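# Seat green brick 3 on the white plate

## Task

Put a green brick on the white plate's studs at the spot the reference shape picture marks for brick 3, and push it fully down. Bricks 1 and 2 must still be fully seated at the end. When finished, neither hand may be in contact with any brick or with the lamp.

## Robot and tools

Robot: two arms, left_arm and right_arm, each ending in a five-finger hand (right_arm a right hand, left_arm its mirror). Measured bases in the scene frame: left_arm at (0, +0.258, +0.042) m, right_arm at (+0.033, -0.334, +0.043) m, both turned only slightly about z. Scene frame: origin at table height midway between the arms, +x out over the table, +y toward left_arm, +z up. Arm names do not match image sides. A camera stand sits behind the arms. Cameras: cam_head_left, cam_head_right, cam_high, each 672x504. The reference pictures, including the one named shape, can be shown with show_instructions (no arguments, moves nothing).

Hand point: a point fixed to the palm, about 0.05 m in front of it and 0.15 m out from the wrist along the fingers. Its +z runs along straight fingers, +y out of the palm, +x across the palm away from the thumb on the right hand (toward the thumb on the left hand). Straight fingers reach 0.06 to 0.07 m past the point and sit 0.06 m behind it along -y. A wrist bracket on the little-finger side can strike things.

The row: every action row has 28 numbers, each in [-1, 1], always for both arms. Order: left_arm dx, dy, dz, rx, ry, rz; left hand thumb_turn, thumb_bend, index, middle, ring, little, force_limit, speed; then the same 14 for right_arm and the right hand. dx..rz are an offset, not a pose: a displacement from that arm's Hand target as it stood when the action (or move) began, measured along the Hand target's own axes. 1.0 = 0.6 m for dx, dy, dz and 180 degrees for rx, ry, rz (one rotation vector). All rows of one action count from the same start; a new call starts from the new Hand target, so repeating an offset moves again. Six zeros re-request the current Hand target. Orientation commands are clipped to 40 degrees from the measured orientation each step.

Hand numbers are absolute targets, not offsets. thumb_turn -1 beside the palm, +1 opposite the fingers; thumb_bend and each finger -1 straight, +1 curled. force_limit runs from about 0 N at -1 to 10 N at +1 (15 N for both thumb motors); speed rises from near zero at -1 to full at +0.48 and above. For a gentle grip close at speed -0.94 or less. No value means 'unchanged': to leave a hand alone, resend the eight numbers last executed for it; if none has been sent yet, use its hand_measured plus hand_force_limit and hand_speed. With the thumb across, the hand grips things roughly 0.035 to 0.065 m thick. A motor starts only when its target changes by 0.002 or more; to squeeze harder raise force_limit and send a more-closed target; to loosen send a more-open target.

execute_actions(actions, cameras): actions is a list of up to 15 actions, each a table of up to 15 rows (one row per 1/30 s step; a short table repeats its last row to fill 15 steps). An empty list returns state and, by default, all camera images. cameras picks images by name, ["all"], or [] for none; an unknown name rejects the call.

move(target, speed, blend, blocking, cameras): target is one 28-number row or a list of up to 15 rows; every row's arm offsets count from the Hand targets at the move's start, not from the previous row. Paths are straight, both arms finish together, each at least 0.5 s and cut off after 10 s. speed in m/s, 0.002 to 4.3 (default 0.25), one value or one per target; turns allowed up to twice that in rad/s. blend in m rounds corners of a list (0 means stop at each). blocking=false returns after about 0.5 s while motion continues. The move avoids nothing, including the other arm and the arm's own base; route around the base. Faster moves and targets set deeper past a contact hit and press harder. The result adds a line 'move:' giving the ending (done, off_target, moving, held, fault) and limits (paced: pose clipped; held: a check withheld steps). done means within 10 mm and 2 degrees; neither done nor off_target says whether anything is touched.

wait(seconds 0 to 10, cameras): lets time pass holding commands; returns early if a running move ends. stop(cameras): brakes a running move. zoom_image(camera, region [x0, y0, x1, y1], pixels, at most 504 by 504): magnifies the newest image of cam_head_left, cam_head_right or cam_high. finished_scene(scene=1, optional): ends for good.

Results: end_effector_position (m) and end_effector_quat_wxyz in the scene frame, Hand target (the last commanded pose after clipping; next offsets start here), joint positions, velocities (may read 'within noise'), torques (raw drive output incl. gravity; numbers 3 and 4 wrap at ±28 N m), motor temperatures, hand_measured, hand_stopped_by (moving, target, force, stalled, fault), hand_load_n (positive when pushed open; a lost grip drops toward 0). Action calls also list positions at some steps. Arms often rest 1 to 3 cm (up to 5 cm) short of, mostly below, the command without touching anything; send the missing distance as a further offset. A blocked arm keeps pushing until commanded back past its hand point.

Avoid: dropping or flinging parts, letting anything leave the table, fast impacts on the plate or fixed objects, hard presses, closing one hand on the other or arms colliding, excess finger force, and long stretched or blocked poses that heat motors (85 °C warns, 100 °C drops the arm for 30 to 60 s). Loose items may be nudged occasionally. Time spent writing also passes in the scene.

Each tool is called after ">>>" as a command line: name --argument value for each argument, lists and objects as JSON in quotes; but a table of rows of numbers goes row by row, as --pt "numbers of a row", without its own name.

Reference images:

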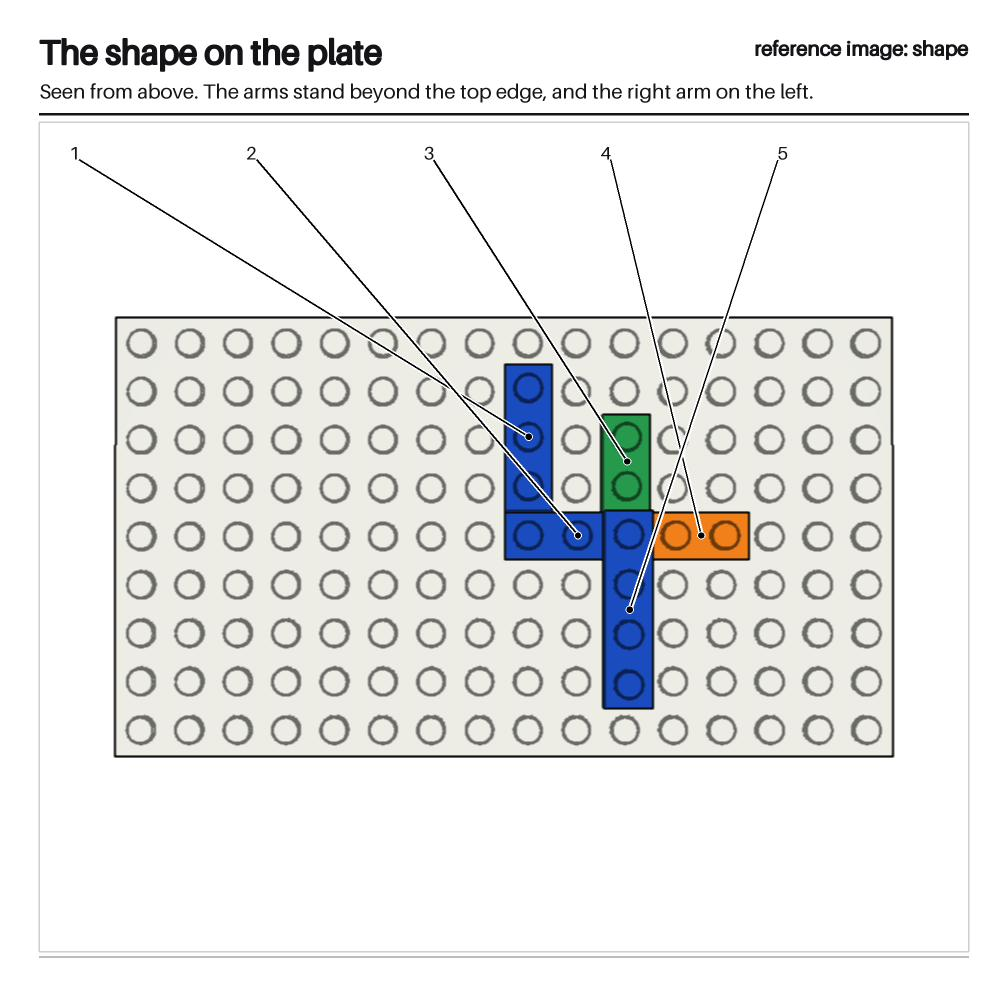

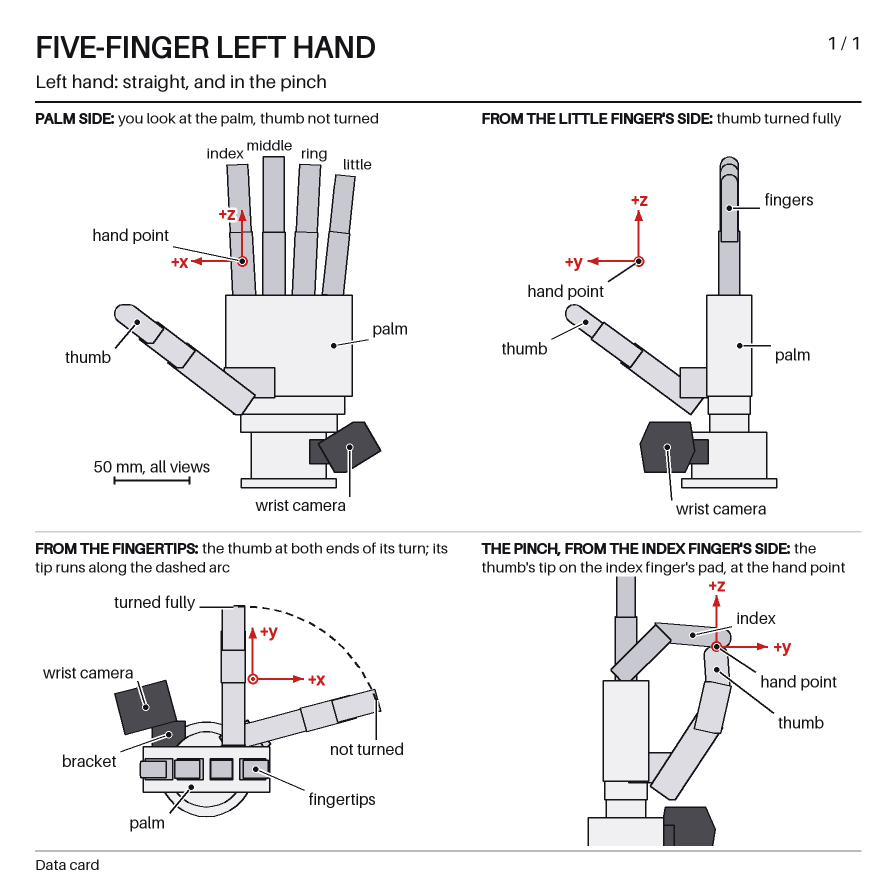

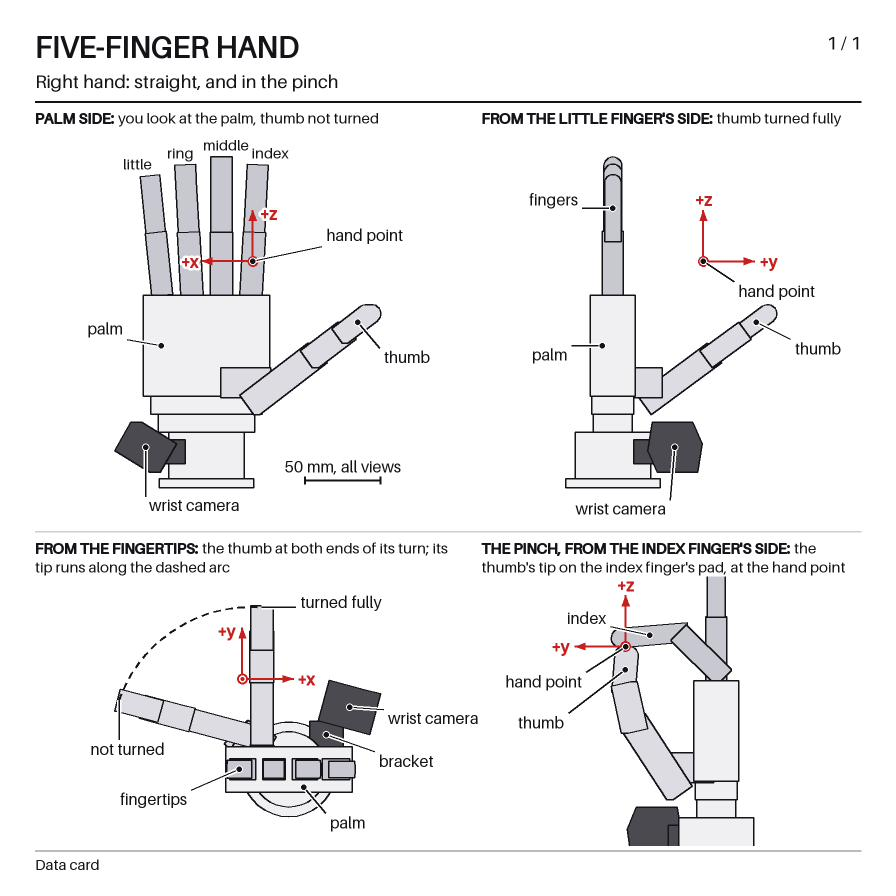

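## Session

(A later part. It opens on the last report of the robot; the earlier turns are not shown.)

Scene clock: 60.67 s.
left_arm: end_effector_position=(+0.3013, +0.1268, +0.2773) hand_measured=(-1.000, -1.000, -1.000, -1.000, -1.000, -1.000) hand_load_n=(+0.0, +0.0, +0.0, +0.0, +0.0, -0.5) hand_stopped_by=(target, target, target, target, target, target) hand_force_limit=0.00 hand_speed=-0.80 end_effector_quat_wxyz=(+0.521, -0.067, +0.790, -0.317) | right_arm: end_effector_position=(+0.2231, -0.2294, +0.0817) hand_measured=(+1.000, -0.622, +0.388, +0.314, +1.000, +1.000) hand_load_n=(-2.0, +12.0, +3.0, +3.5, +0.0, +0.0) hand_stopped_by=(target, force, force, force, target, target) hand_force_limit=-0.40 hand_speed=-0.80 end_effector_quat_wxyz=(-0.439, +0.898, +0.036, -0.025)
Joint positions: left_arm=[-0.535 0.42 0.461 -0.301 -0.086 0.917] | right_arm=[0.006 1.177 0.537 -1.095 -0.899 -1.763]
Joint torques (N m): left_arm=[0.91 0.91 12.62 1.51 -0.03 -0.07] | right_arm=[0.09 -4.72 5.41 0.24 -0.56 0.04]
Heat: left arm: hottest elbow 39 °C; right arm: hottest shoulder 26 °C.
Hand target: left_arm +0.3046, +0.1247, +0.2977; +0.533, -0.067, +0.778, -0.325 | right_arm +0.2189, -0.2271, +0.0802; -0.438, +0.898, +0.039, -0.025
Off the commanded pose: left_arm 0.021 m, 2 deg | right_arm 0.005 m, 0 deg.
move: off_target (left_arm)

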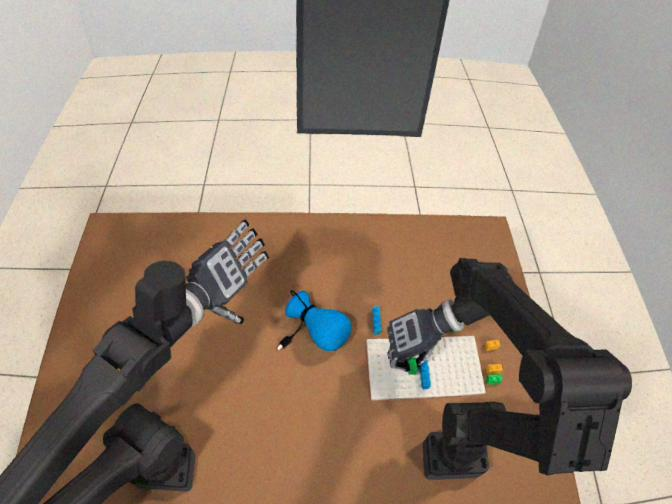

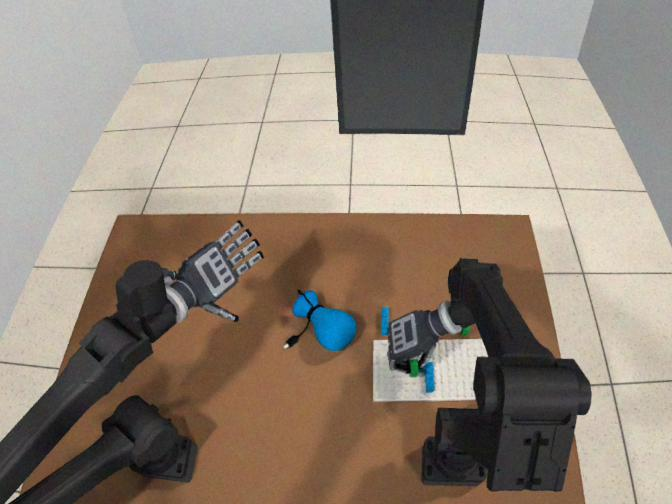

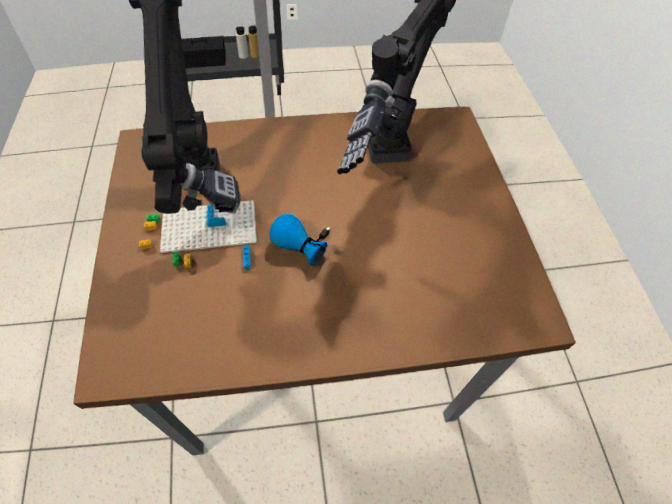

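>>> move --target '[0,0,0,0,0,0,-1,-1,-1,-1,-1,-1,0,-0.8, -0.0028,0.0252,0.0222,0,0,0, 1,-0.55,0.5,0.5,1,1,-0.4,-0.8]' --speed 0.1 --cameras '["all"]'

>>> zoom_image --camera "cam_head_left" --region '[390, 345, 440, 395]'

>>> zoom_image --camera "cam_head_right" --region '[390, 345, 440, 395]'

>>> zoom_image --camera "cam_high" --region '[190, 180, 250, 240]'

Scene clock: 65.40 s.
left_arm: end_effector_position=(+0.3013, +0.1268, +0.2773) hand_measured=(-1.000, -1.000, -1.000, -1.000, -1.000, -1.000) hand_load_n=(+0.0, +0.0, -0.5, +0.0, +0.0, +0.0) hand_stopped_by=(target, target, target, target, target, target) hand_force_limit=0.00 hand_speed=-0.80 end_effector_quat_wxyz=(+0.521, -0.067, +0.790, -0.317) | right_arm: end_effector_position=(+0.2229, -0.2286, +0.0657) hand_measured=(+1.000, -0.622, +0.388, +0.314, +1.000, +1.000) hand_load_n=(-2.0, +12.5, +2.5, +3.0, +0.0, +0.0) hand_stopped_by=(target, force, force, force, target, target) hand_force_limit=-0.40 hand_speed=-0.80 end_effector_quat_wxyz=(-0.437, +0.898, +0.041, -0.014)
Joint positions: left_arm=[-0.535 0.42 0.461 -0.301 -0.086 0.917] | right_arm=[0.01 1.193 0.5 -1.012 -0.899 -1.756]
Joint torques (N m): left_arm=[0.97 0.85 12.6 1.51 -0.03 -0.07] | right_arm=[0.03 -2.55 5.3 0.28 -0.57 0.04]
Heat: left arm: hottest elbow 39 °C; right arm: hottest shoulder 26 °C.
Hand target: left_arm +0.3046, +0.1247, +0.2977; +0.533, -0.067, +0.778, -0.325 | right_arm +0.2168, -0.2260, +0.0600; -0.438, +0.898, +0.039, -0.026
Off the commanded pose: left_arm 0.021 m, 2 deg | right_arm 0.009 m, 1 deg.
move: off_target (left_arm)

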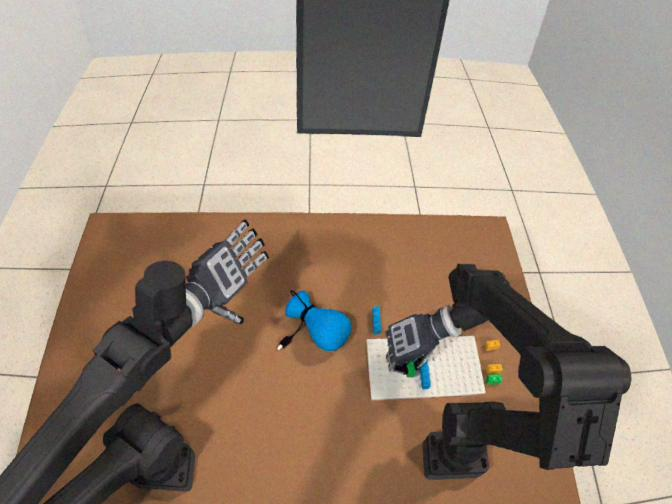

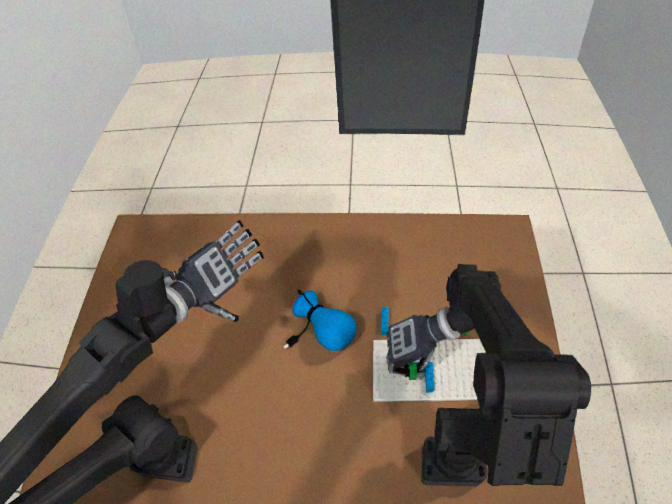

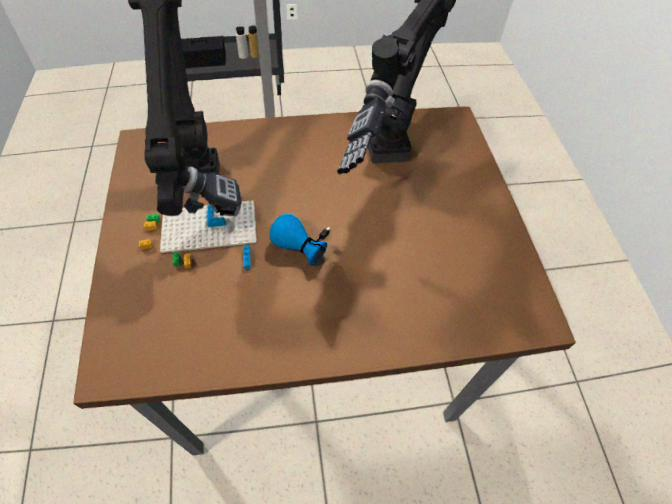

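Scaled by 10.080 from the camera's 672x504 image, which has a finer 960x720 frame.

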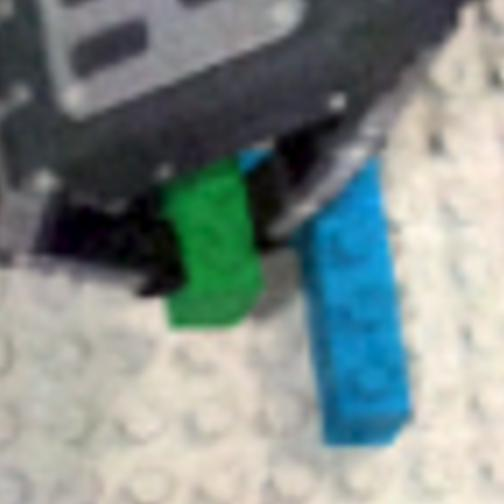

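Scaled by 10.080 from the camera's 672x504 image, which has a finer 960x720 frame.

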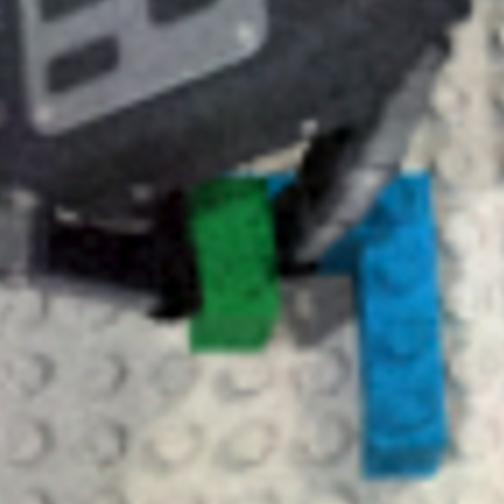

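Scaled by 8.400 from the camera's 672x504 image, which has a finer 960x720 frame.

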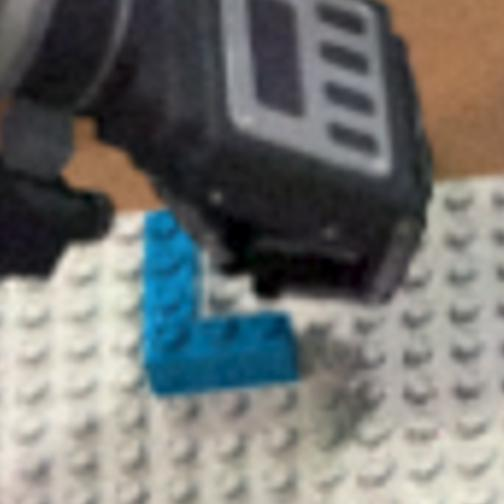

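>>> move --target '[0,0,0,0,0,0,-1,-1,-1,-1,-1,-1,0,-0.8, 0,0.0217,0.0127,0,0,0, 1,-0.55,0.5,0.5,1,1,-0.4,-0.8]' --speed 0.08 --cameras '["all"]'

>>> zoom_image --camera "cam_head_left" --region '[390, 345, 440, 395]'

>>> zoom_image --camera "cam_head_right" --region '[390, 345, 440, 395]'

>>> zoom_image --camera "cam_high" --region '[190, 180, 250, 240]'

Scene clock: 68.13 s.
left_arm: end_effector_position=(+0.3013, +0.1268, +0.2773) hand_measured=(-1.000, -1.000, -1.000, -1.000, -1.000, -1.000) hand_load_n=(+0.0, +0.0, +0.0, +0.0, +0.0, +0.0) hand_stopped_by=(target, target, target, target, target, target) hand_force_limit=0.00 hand_speed=-0.80 end_effector_quat_wxyz=(+0.521, -0.067, +0.790, -0.317) | right_arm: end_effector_position=(+0.2217, -0.2285, +0.0510) hand_measured=(+1.000, -0.622, +0.388, +0.314, +1.000, +1.000) hand_load_n=(-2.0, +12.5, +3.0, +3.0, +0.0, +0.0) hand_stopped_by=(target, force, force, force, target, target) hand_force_limit=-0.40 hand_speed=-0.80 end_effector_quat_wxyz=(-0.438, +0.898, +0.039, -0.019)
Joint positions: left_arm=[-0.535 0.42 0.461 -0.301 -0.086 0.917] | right_arm=[0.01 1.239 0.482 -0.958 -0.899 -1.756]
Joint torques (N m): left_arm=[0.91 0.91 12.62 1.5 -0.03 -0.07] | right_arm=[-0.62 -2.73 4.97 0.24 -0.53 -0.11]
Heat: left arm: hottest elbow 39 °C; right arm: hottest shoulder 26 °C.
Hand target: left_arm +0.3046, +0.1247, +0.2977; +0.533, -0.067, +0.778, -0.325 | right_arm +0.2169, -0.2280, +0.0451; -0.438, +0.898, +0.039, -0.025
Off the commanded pose: left_arm 0.021 m, 2 deg | right_arm 0.008 m, 1 deg.
move: off_target (left_arm)

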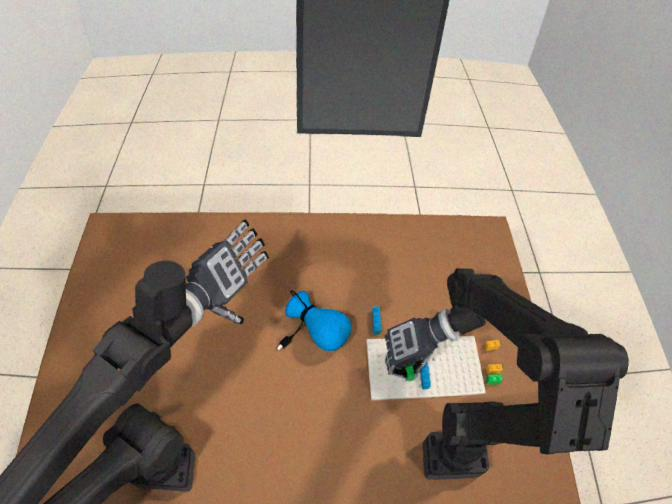

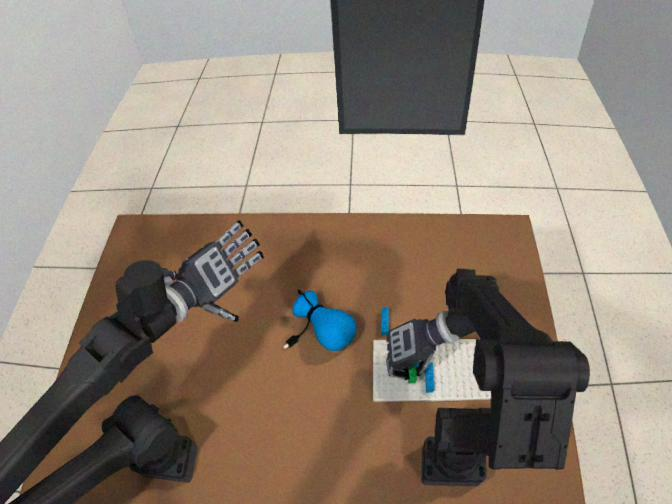

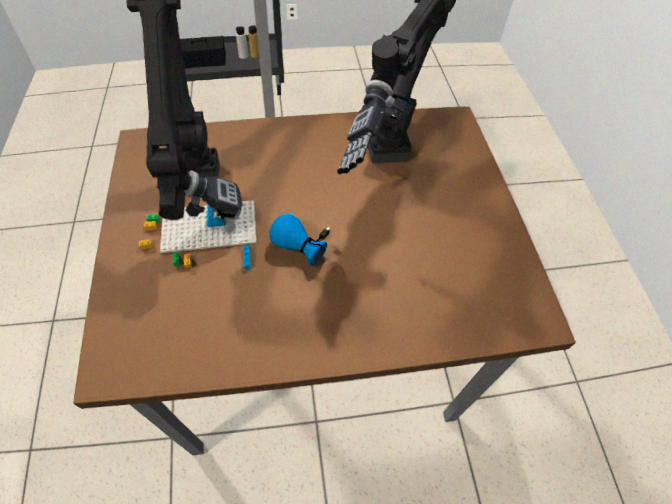

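Scaled by 10.080 from the camera's 672x504 image, which has a finer 960x720 frame.

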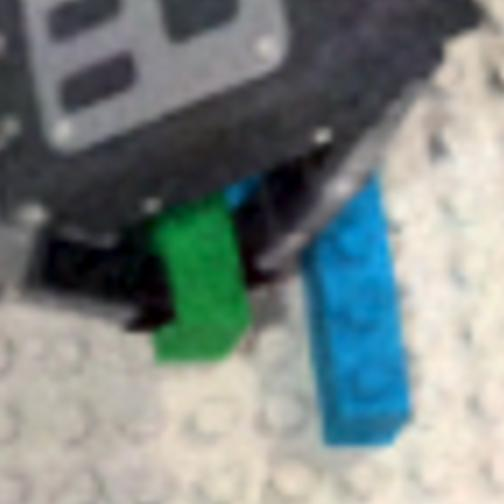

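Scaled by 10.080 from the camera's 672x504 image, which has a finer 960x720 frame.

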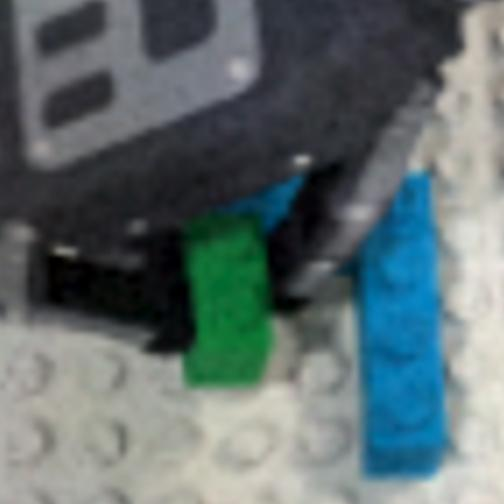

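Scaled by 8.400 from the camera's 672x504 image, which has a finer 960x720 frame.

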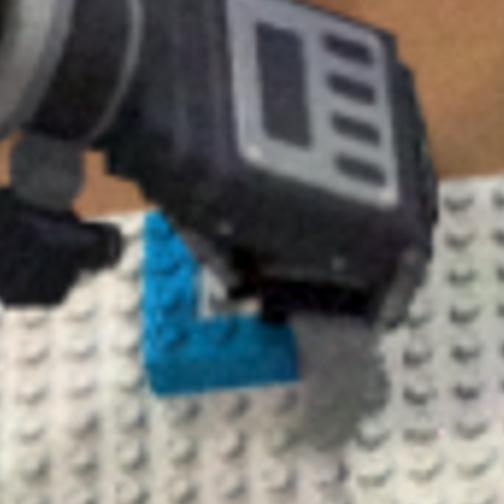

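>>> move --target '[0,0,0,0,0,0,-1,-1,-1,-1,-1,-1,0,-0.8, 0.0027,0.0158,0.0013,-0.0277,-0.0013,0.0022, 1,-0.55,0.5,0.5,1,1,-0.4,-0.8]' --speed 0.08 --cameras '["all"]'

>>> zoom_image --camera "cam_head_left" --region '[390, 345, 440, 395]'

>>> zoom_image --camera "cam_head_right" --region '[390, 345, 440, 395]'

>>> zoom_image --camera "cam_high" --region '[190, 180, 250, 240]'

Scene clock: 71.60 s.
left_arm: end_effector_position=(+0.3013, +0.1268, +0.2773) hand_measured=(-1.000, -1.000, -1.000, -1.000, -1.000, -1.000) hand_load_n=(+0.0, +0.0, +0.0, +0.0, -0.5, +0.0) hand_stopped_by=(target, target, target, target, target, target) hand_force_limit=0.00 hand_speed=-0.80 end_effector_quat_wxyz=(+0.521, -0.067, +0.790, -0.317) | right_arm: end_effector_position=(+0.2240, -0.2349, +0.0407) hand_measured=(+1.000, -0.622, +0.388, +0.314, +1.000, +1.000) hand_load_n=(-1.5, +12.5, +2.5, +3.0, +0.0, +0.5) hand_stopped_by=(target, force, force, force, target, target) hand_force_limit=-0.40 hand_speed=-0.80 end_effector_quat_wxyz=(-0.400, +0.916, +0.037, -0.022)
Joint positions: left_arm=[-0.535 0.42 0.461 -0.301 -0.086 0.917] | right_arm=[0.044 1.239 0.478 -0.904 -0.82 -1.687]
Joint torques (N m): left_arm=[0.91 0.91 12.6 1.51 -0.03 -0.07] | right_arm=[0.03 -3.84 5 0.36 -0.4 0.06]
Motor temperatures (°C): left_arm=[25 24 40 22 22 21] | right_arm=[25 25 26 20 23 21]
Heat: left arm: hottest elbow 40 °C; right arm: hottest elbow 26 °C.
Hand target: left_arm +0.3046, +0.1247, +0.2977; +0.533, -0.067, +0.778, -0.325 | right_arm +0.2189, -0.2331, +0.0371; -0.398, +0.916, +0.038, -0.027
Off the commanded pose: left_arm 0.021 m, 2 deg | right_arm 0.007 m, 1 deg.
move: off_target (left_arm)

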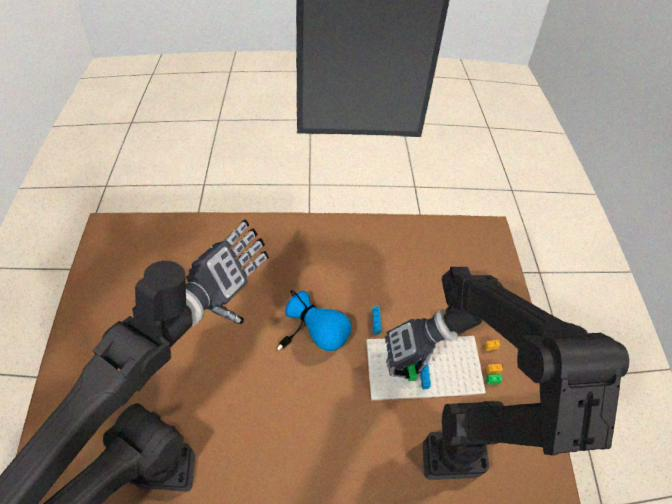

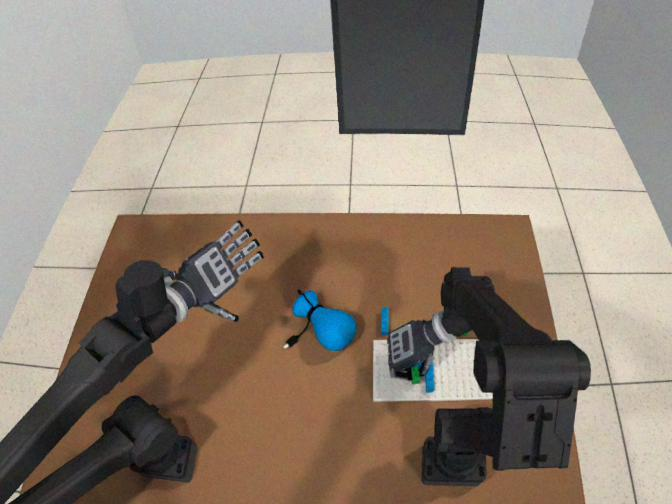

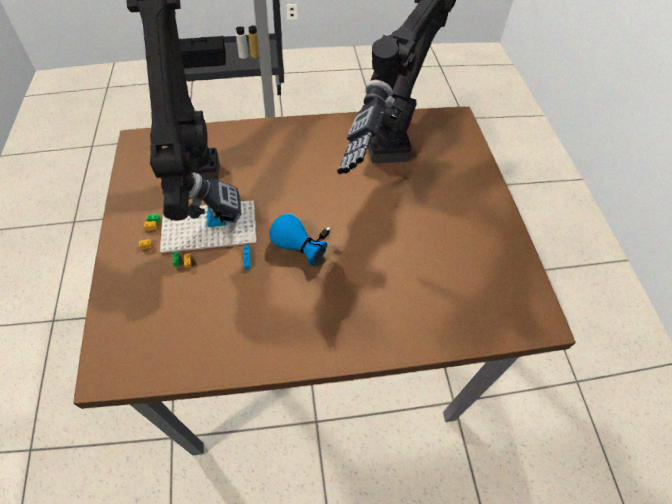

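Scaled by 10.080 from the camera's 672x504 image, which has a finer 960x720 frame.

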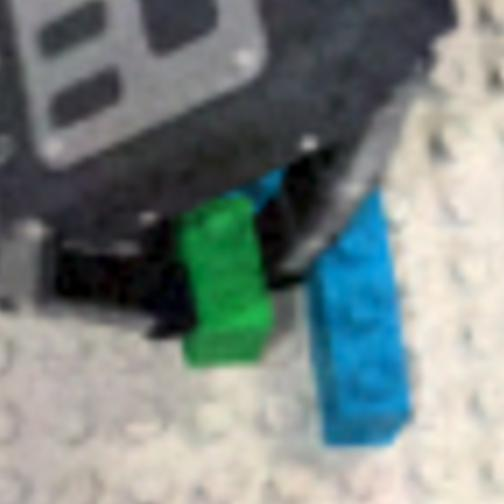

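Scaled by 10.080 from the camera's 672x504 image, which has a finer 960x720 frame.

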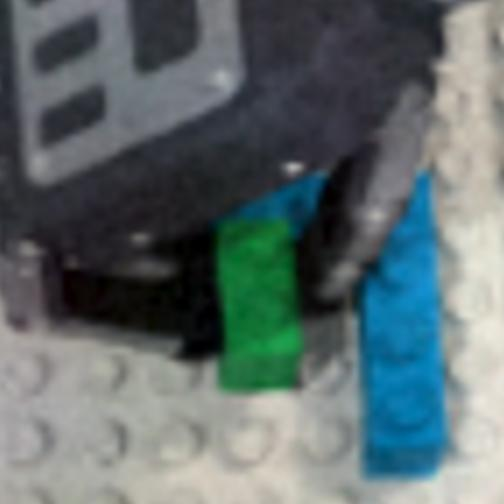

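Scaled by 8.400 from the camera's 672x504 image, which has a finer 960x720 frame.

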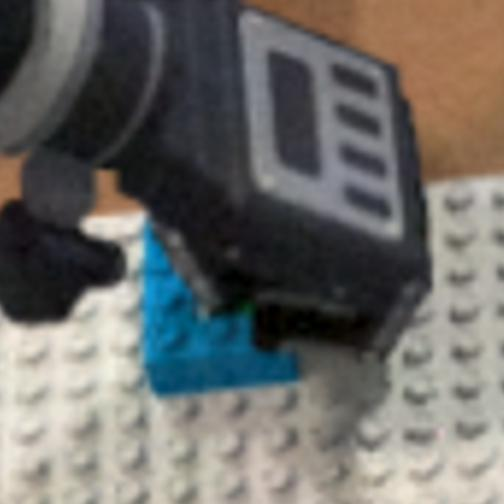

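>>> move --target '[0,0,0,0,0,0,-1,-1,-1,-1,-1,-1,0,-0.8, -0.0027,0.0023,0.0098,0,0,0, 1,-0.55,0.5,0.5,1,1,-0.4,-0.8]' --speed 0.08 --cameras '["all"]'

>>> zoom_image --camera "cam_head_left" --region '[390, 345, 440, 395]'

>>> zoom_image --camera "cam_head_right" --region '[390, 345, 440, 395]'

>>> zoom_image --camera "cam_high" --region '[190, 180, 250, 240]'

Scene clock: 74.47 s.
left_arm: end_effector_position=(+0.3013, +0.1268, +0.2773) hand_measured=(-1.000, -1.000, -1.000, -1.000, -1.000, -1.000) hand_load_n=(+0.0, +0.0, +0.0, +0.0, +0.0, +0.0) hand_stopped_by=(target, target, target, target, target, target) hand_force_limit=0.00 hand_speed=-0.80 end_effector_quat_wxyz=(+0.521, -0.067, +0.790, -0.317) | right_arm: end_effector_position=(+0.2225, -0.2318, +0.0366) hand_measured=(+1.000, -0.622, +0.388, +0.314, +1.000, +1.000) hand_load_n=(-2.0, +12.5, +3.0, +3.0, +0.0, +0.0) hand_stopped_by=(target, force, force, force, target, target) hand_force_limit=-0.40 hand_speed=-0.80 end_effector_quat_wxyz=(-0.399, +0.916, +0.038, -0.020)
Joint positions: left_arm=[-0.535 0.42 0.461 -0.301 -0.086 0.917] | right_arm=[0.059 1.239 0.464 -0.871 -0.82 -1.666]
Joint torques (N m): left_arm=[0.91 0.97 12.62 1.5 -0.03 -0.07] | right_arm=[0.09 -3.37 4.96 0.43 -0.45 0.03]
Heat: left arm: hottest elbow 40 °C; right arm: hottest elbow 26 °C.
Hand target: left_arm +0.3046, +0.1247, +0.2977; +0.533, -0.067, +0.778, -0.325 | right_arm +0.2168, -0.2299, +0.0321; -0.398, +0.916, +0.037, -0.027
Off the commanded pose: left_arm 0.021 m, 2 deg | right_arm 0.007 m, 1 deg.
move: off_target (left_arm)

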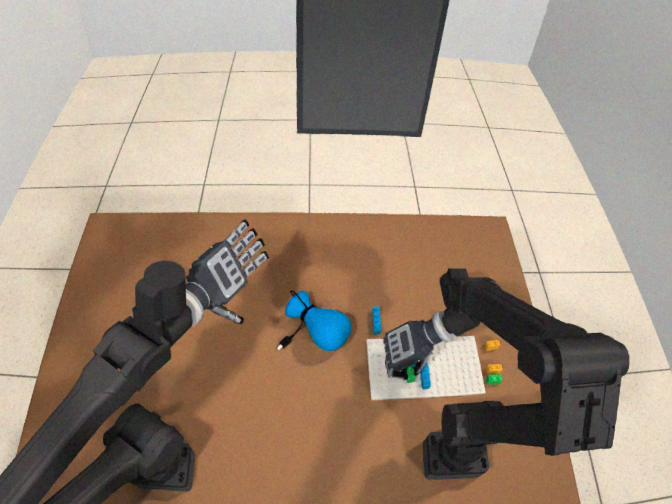

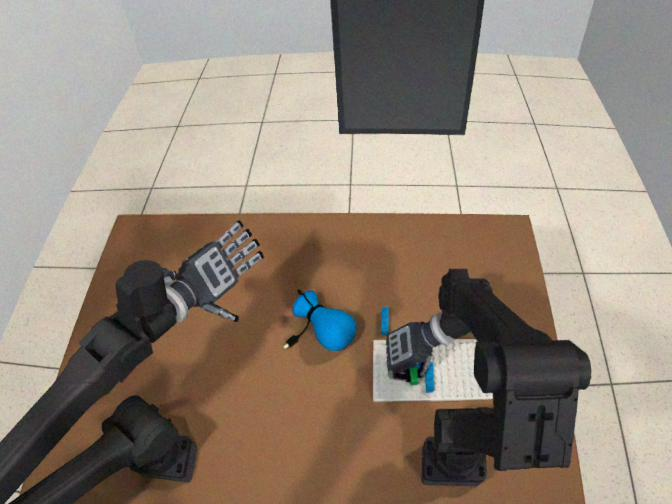

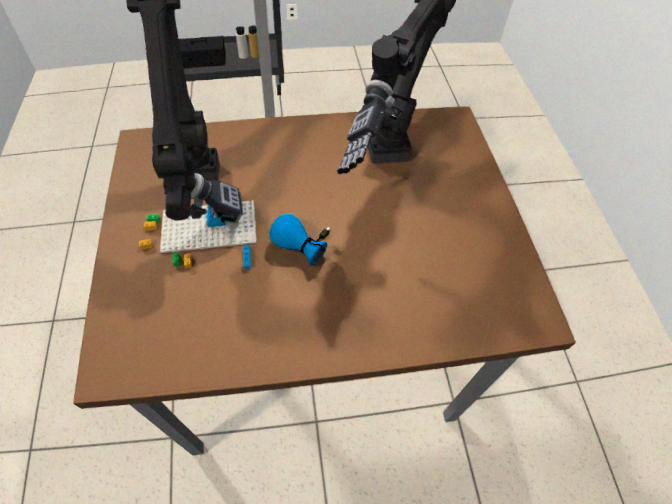

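Scaled by 10.080 from the camera's 672x504 image, which has a finer 960x720 frame.

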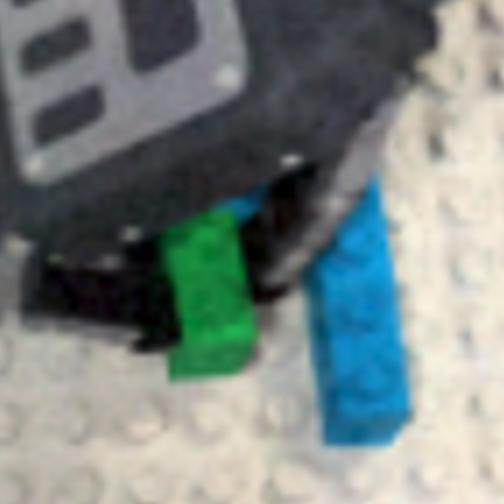

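Scaled by 10.080 from the camera's 672x504 image, which has a finer 960x720 frame.

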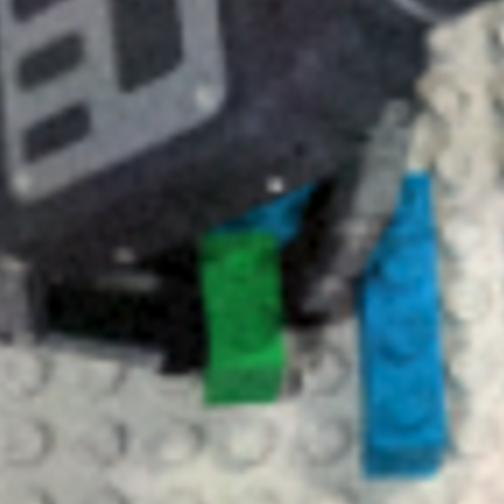

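Scaled by 8.400 from the camera's 672x504 image, which has a finer 960x720 frame.

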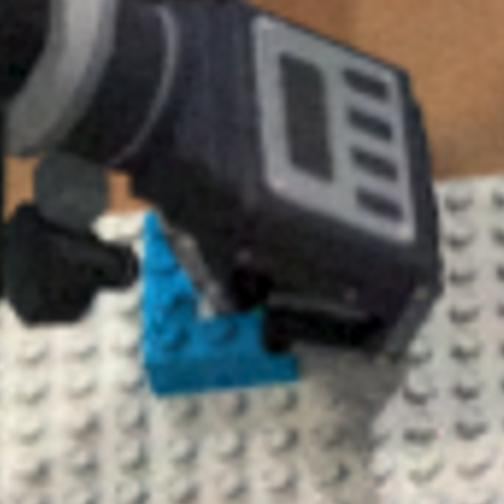

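>>> move --target '[0,0,0,0,0,0,-1,-1,-1,-1,-1,-1,0,-0.8, 0.0002,0.0073,0.0068,0,0,0, 1,-0.55,0.5,0.5,1,1,-0.4,-0.8]' --speed 0.08 --cameras '["all"]'

>>> zoom_image --camera "cam_head_left" --region '[390, 345, 440, 395]'

>>> zoom_image --camera "cam_head_right" --region '[390, 345, 440, 395]'

Scene clock: 76.07 s.
left_arm: end_effector_position=(+0.3013, +0.1268, +0.2773) hand_measured=(-1.000, -1.000, -1.000, -1.000, -1.000, -1.000) hand_load_n=(+0.0, +0.0, +0.0, +0.0, +0.0, +0.0) hand_stopped_by=(target, target, target, target, target, target) hand_force_limit=0.00 hand_speed=-0.80 end_effector_quat_wxyz=(+0.521, -0.067, +0.790, -0.317) | right_arm: end_effector_position=(+0.2235, -0.2317, +0.0343) hand_measured=(+1.000, -0.622, +0.388, +0.314, +1.000, +1.000) hand_load_n=(-1.5, +12.0, +3.0, +3.0, +0.0, +0.0) hand_stopped_by=(target, force, force, force, target, target) hand_force_limit=-0.40 hand_speed=-0.80 end_effector_quat_wxyz=(-0.399, +0.916, +0.036, -0.017)
Joint positions: left_arm=[-0.535 0.42 0.461 -0.301 -0.086 0.917] | right_arm=[0.059 1.242 0.459 -0.853 -0.82 -1.657]
Joint torques (N m): left_arm=[0.91 0.97 12.6 1.51 -0.03 -0.07] | right_arm=[0.03 -2.26 4.74 0.59 -0.45 -0.04]
Heat: left arm: hottest elbow 40 °C; right arm: hottest elbow 26 °C.
Hand target: left_arm +0.3046, +0.1247, +0.2977; +0.533, -0.067, +0.778, -0.325 | right_arm +0.2168, -0.2299, +0.0262; -0.398, +0.916, +0.037, -0.027
Off the commanded pose: left_arm 0.021 m, 2 deg | right_arm 0.011 m, 1 deg.
move: off_target (left_arm, right_arm)

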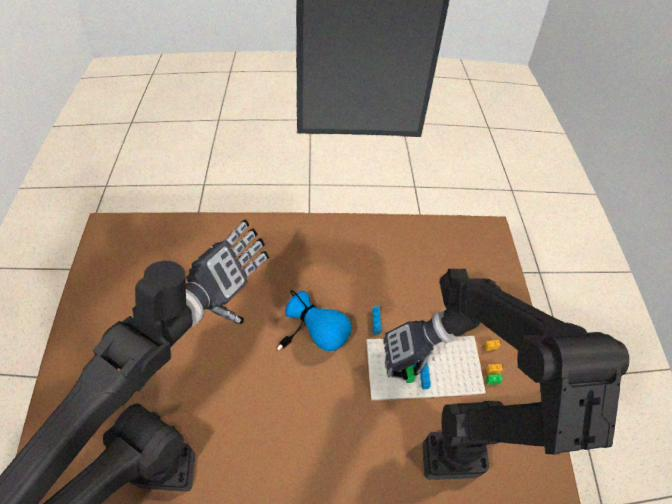

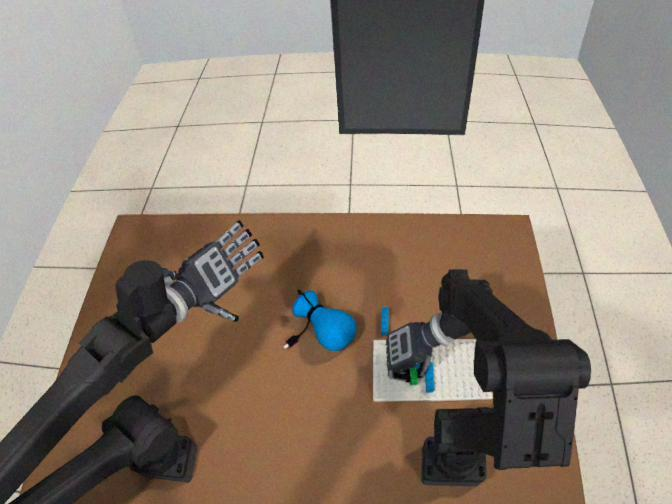

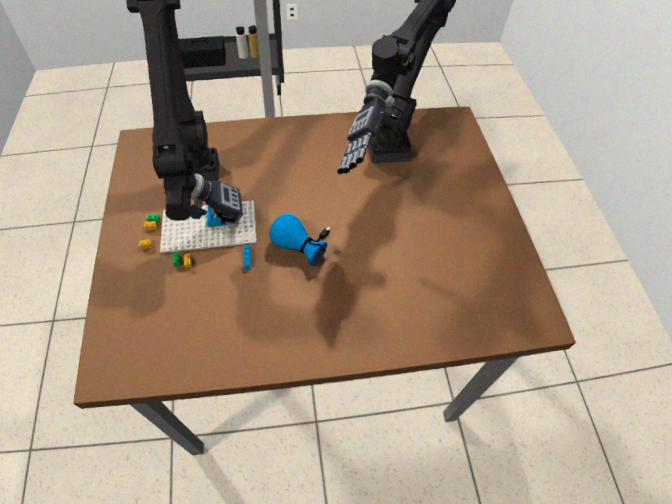

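Scaled by 10.080 from the camera's 672x504 image, which has a finer 960x720 frame.

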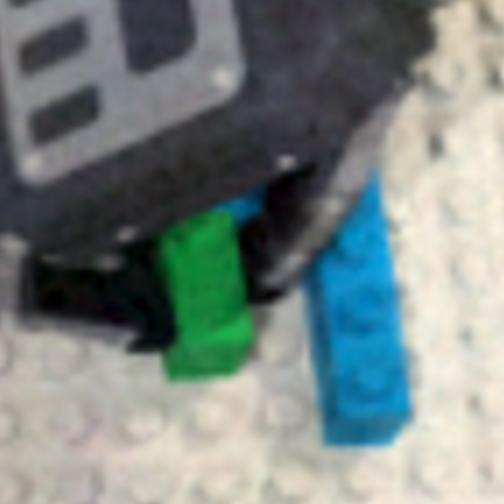

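Scaled by 10.080 from the camera's 672x504 image, which has a finer 960x720 frame.

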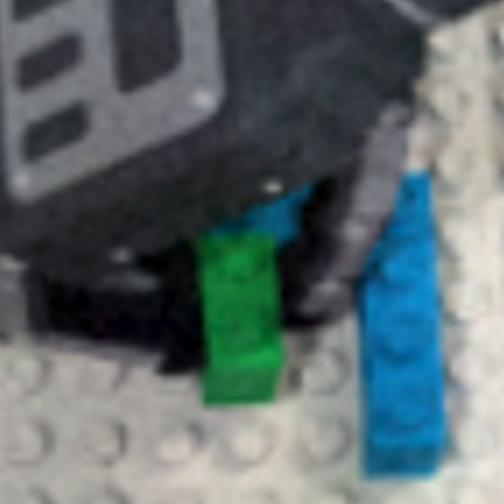

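>>> move --target '[0,0,0,0,0,0,-1,-1,-1,-1,-1,-1,0,-0.8, -0.0005,0.0034,-0.0036,0,0,0, 1,-0.55,0.5,0.5,1,1,-0.4,-0.8]' --speed 0.05 --cameras '["all"]'

>>> zoom_image --camera "cam_head_left" --region '[390, 345, 440, 395]'

>>> zoom_image --camera "cam_head_right" --region '[390, 345, 440, 395]'

Scene clock: 77.33 s.
left_arm: end_effector_position=(+0.3013, +0.1268, +0.2773) hand_measured=(-1.000, -1.000, -1.000, -1.000, -1.000, -1.000) hand_load_n=(+0.0, +0.0, -0.5, +0.0, +0.0, +0.0) hand_stopped_by=(target, target, target, target, target, target) hand_force_limit=0.00 hand_speed=-0.80 end_effector_quat_wxyz=(+0.521, -0.067, +0.790, -0.317) | right_arm: end_effector_position=(+0.2234, -0.2317, +0.0342) hand_measured=(+1.000, -0.622, +0.388, +0.314, +1.000, +1.000) hand_load_n=(-1.5, +12.0, +3.0, +2.5, +0.0, +0.0) hand_stopped_by=(target, force, force, force, target, target) hand_force_limit=-0.40 hand_speed=-0.80 end_effector_quat_wxyz=(-0.399, +0.916, +0.036, -0.017)
Joint positions: left_arm=[-0.535 0.42 0.461 -0.301 -0.086 0.917] | right_arm=[0.059 1.243 0.459 -0.853 -0.82 -1.657]
Joint torques (N m): left_arm=[0.91 0.91 12.6 1.51 -0.03 -0.07] | right_arm=[-0.97 -2.02 4.89 0.23 -0.41 -0.26]
Heat: left arm: hottest elbow 40 °C; right arm: hottest elbow 26 °C.
Hand target: left_arm +0.3046, +0.1247, +0.2977; +0.533, -0.067, +0.778, -0.325 | right_arm +0.2168, -0.2329, +0.0261; -0.398, +0.916, +0.038, -0.027
Off the commanded pose: left_arm 0.021 m, 2 deg | right_arm 0.011 m, 1 deg.
move: off_target (left_arm, right_arm)

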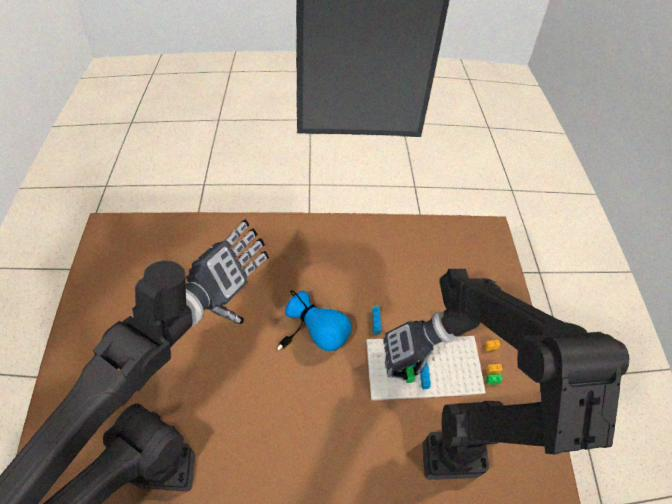

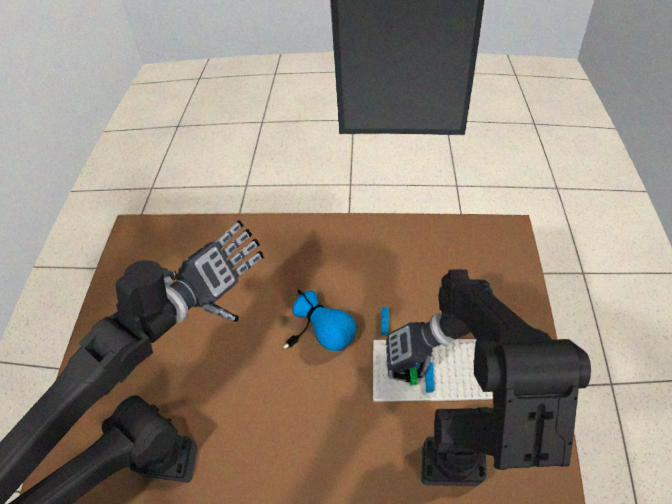

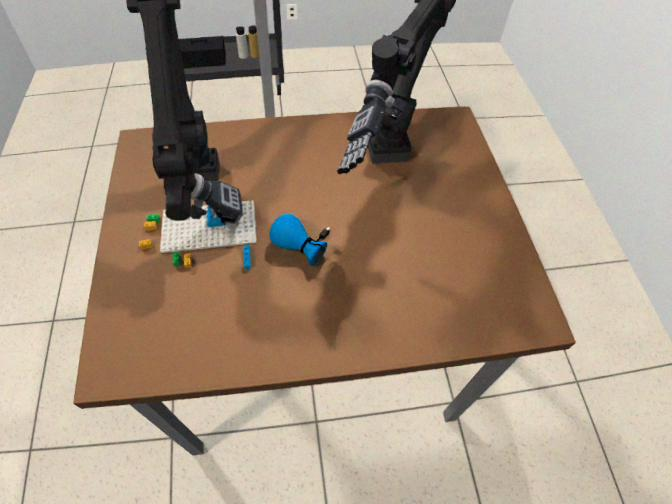

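Scaled by 10.080 from the camera's 672x504 image, which has a finer 960x720 frame.

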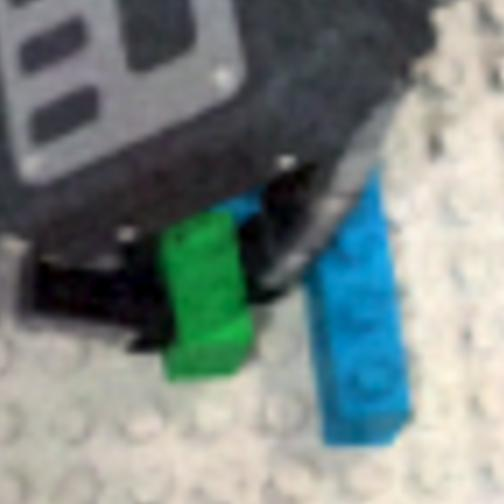

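Scaled by 10.080 from the camera's 672x504 image, which has a finer 960x720 frame.

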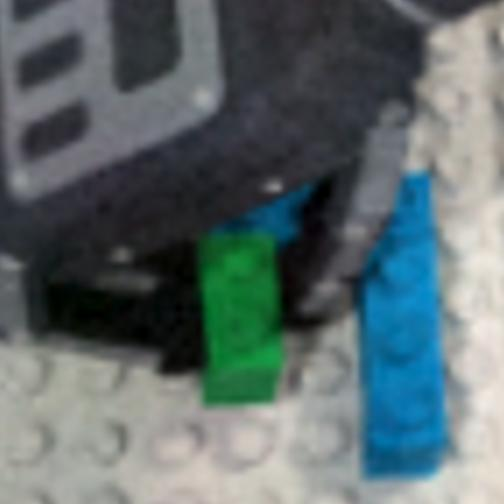

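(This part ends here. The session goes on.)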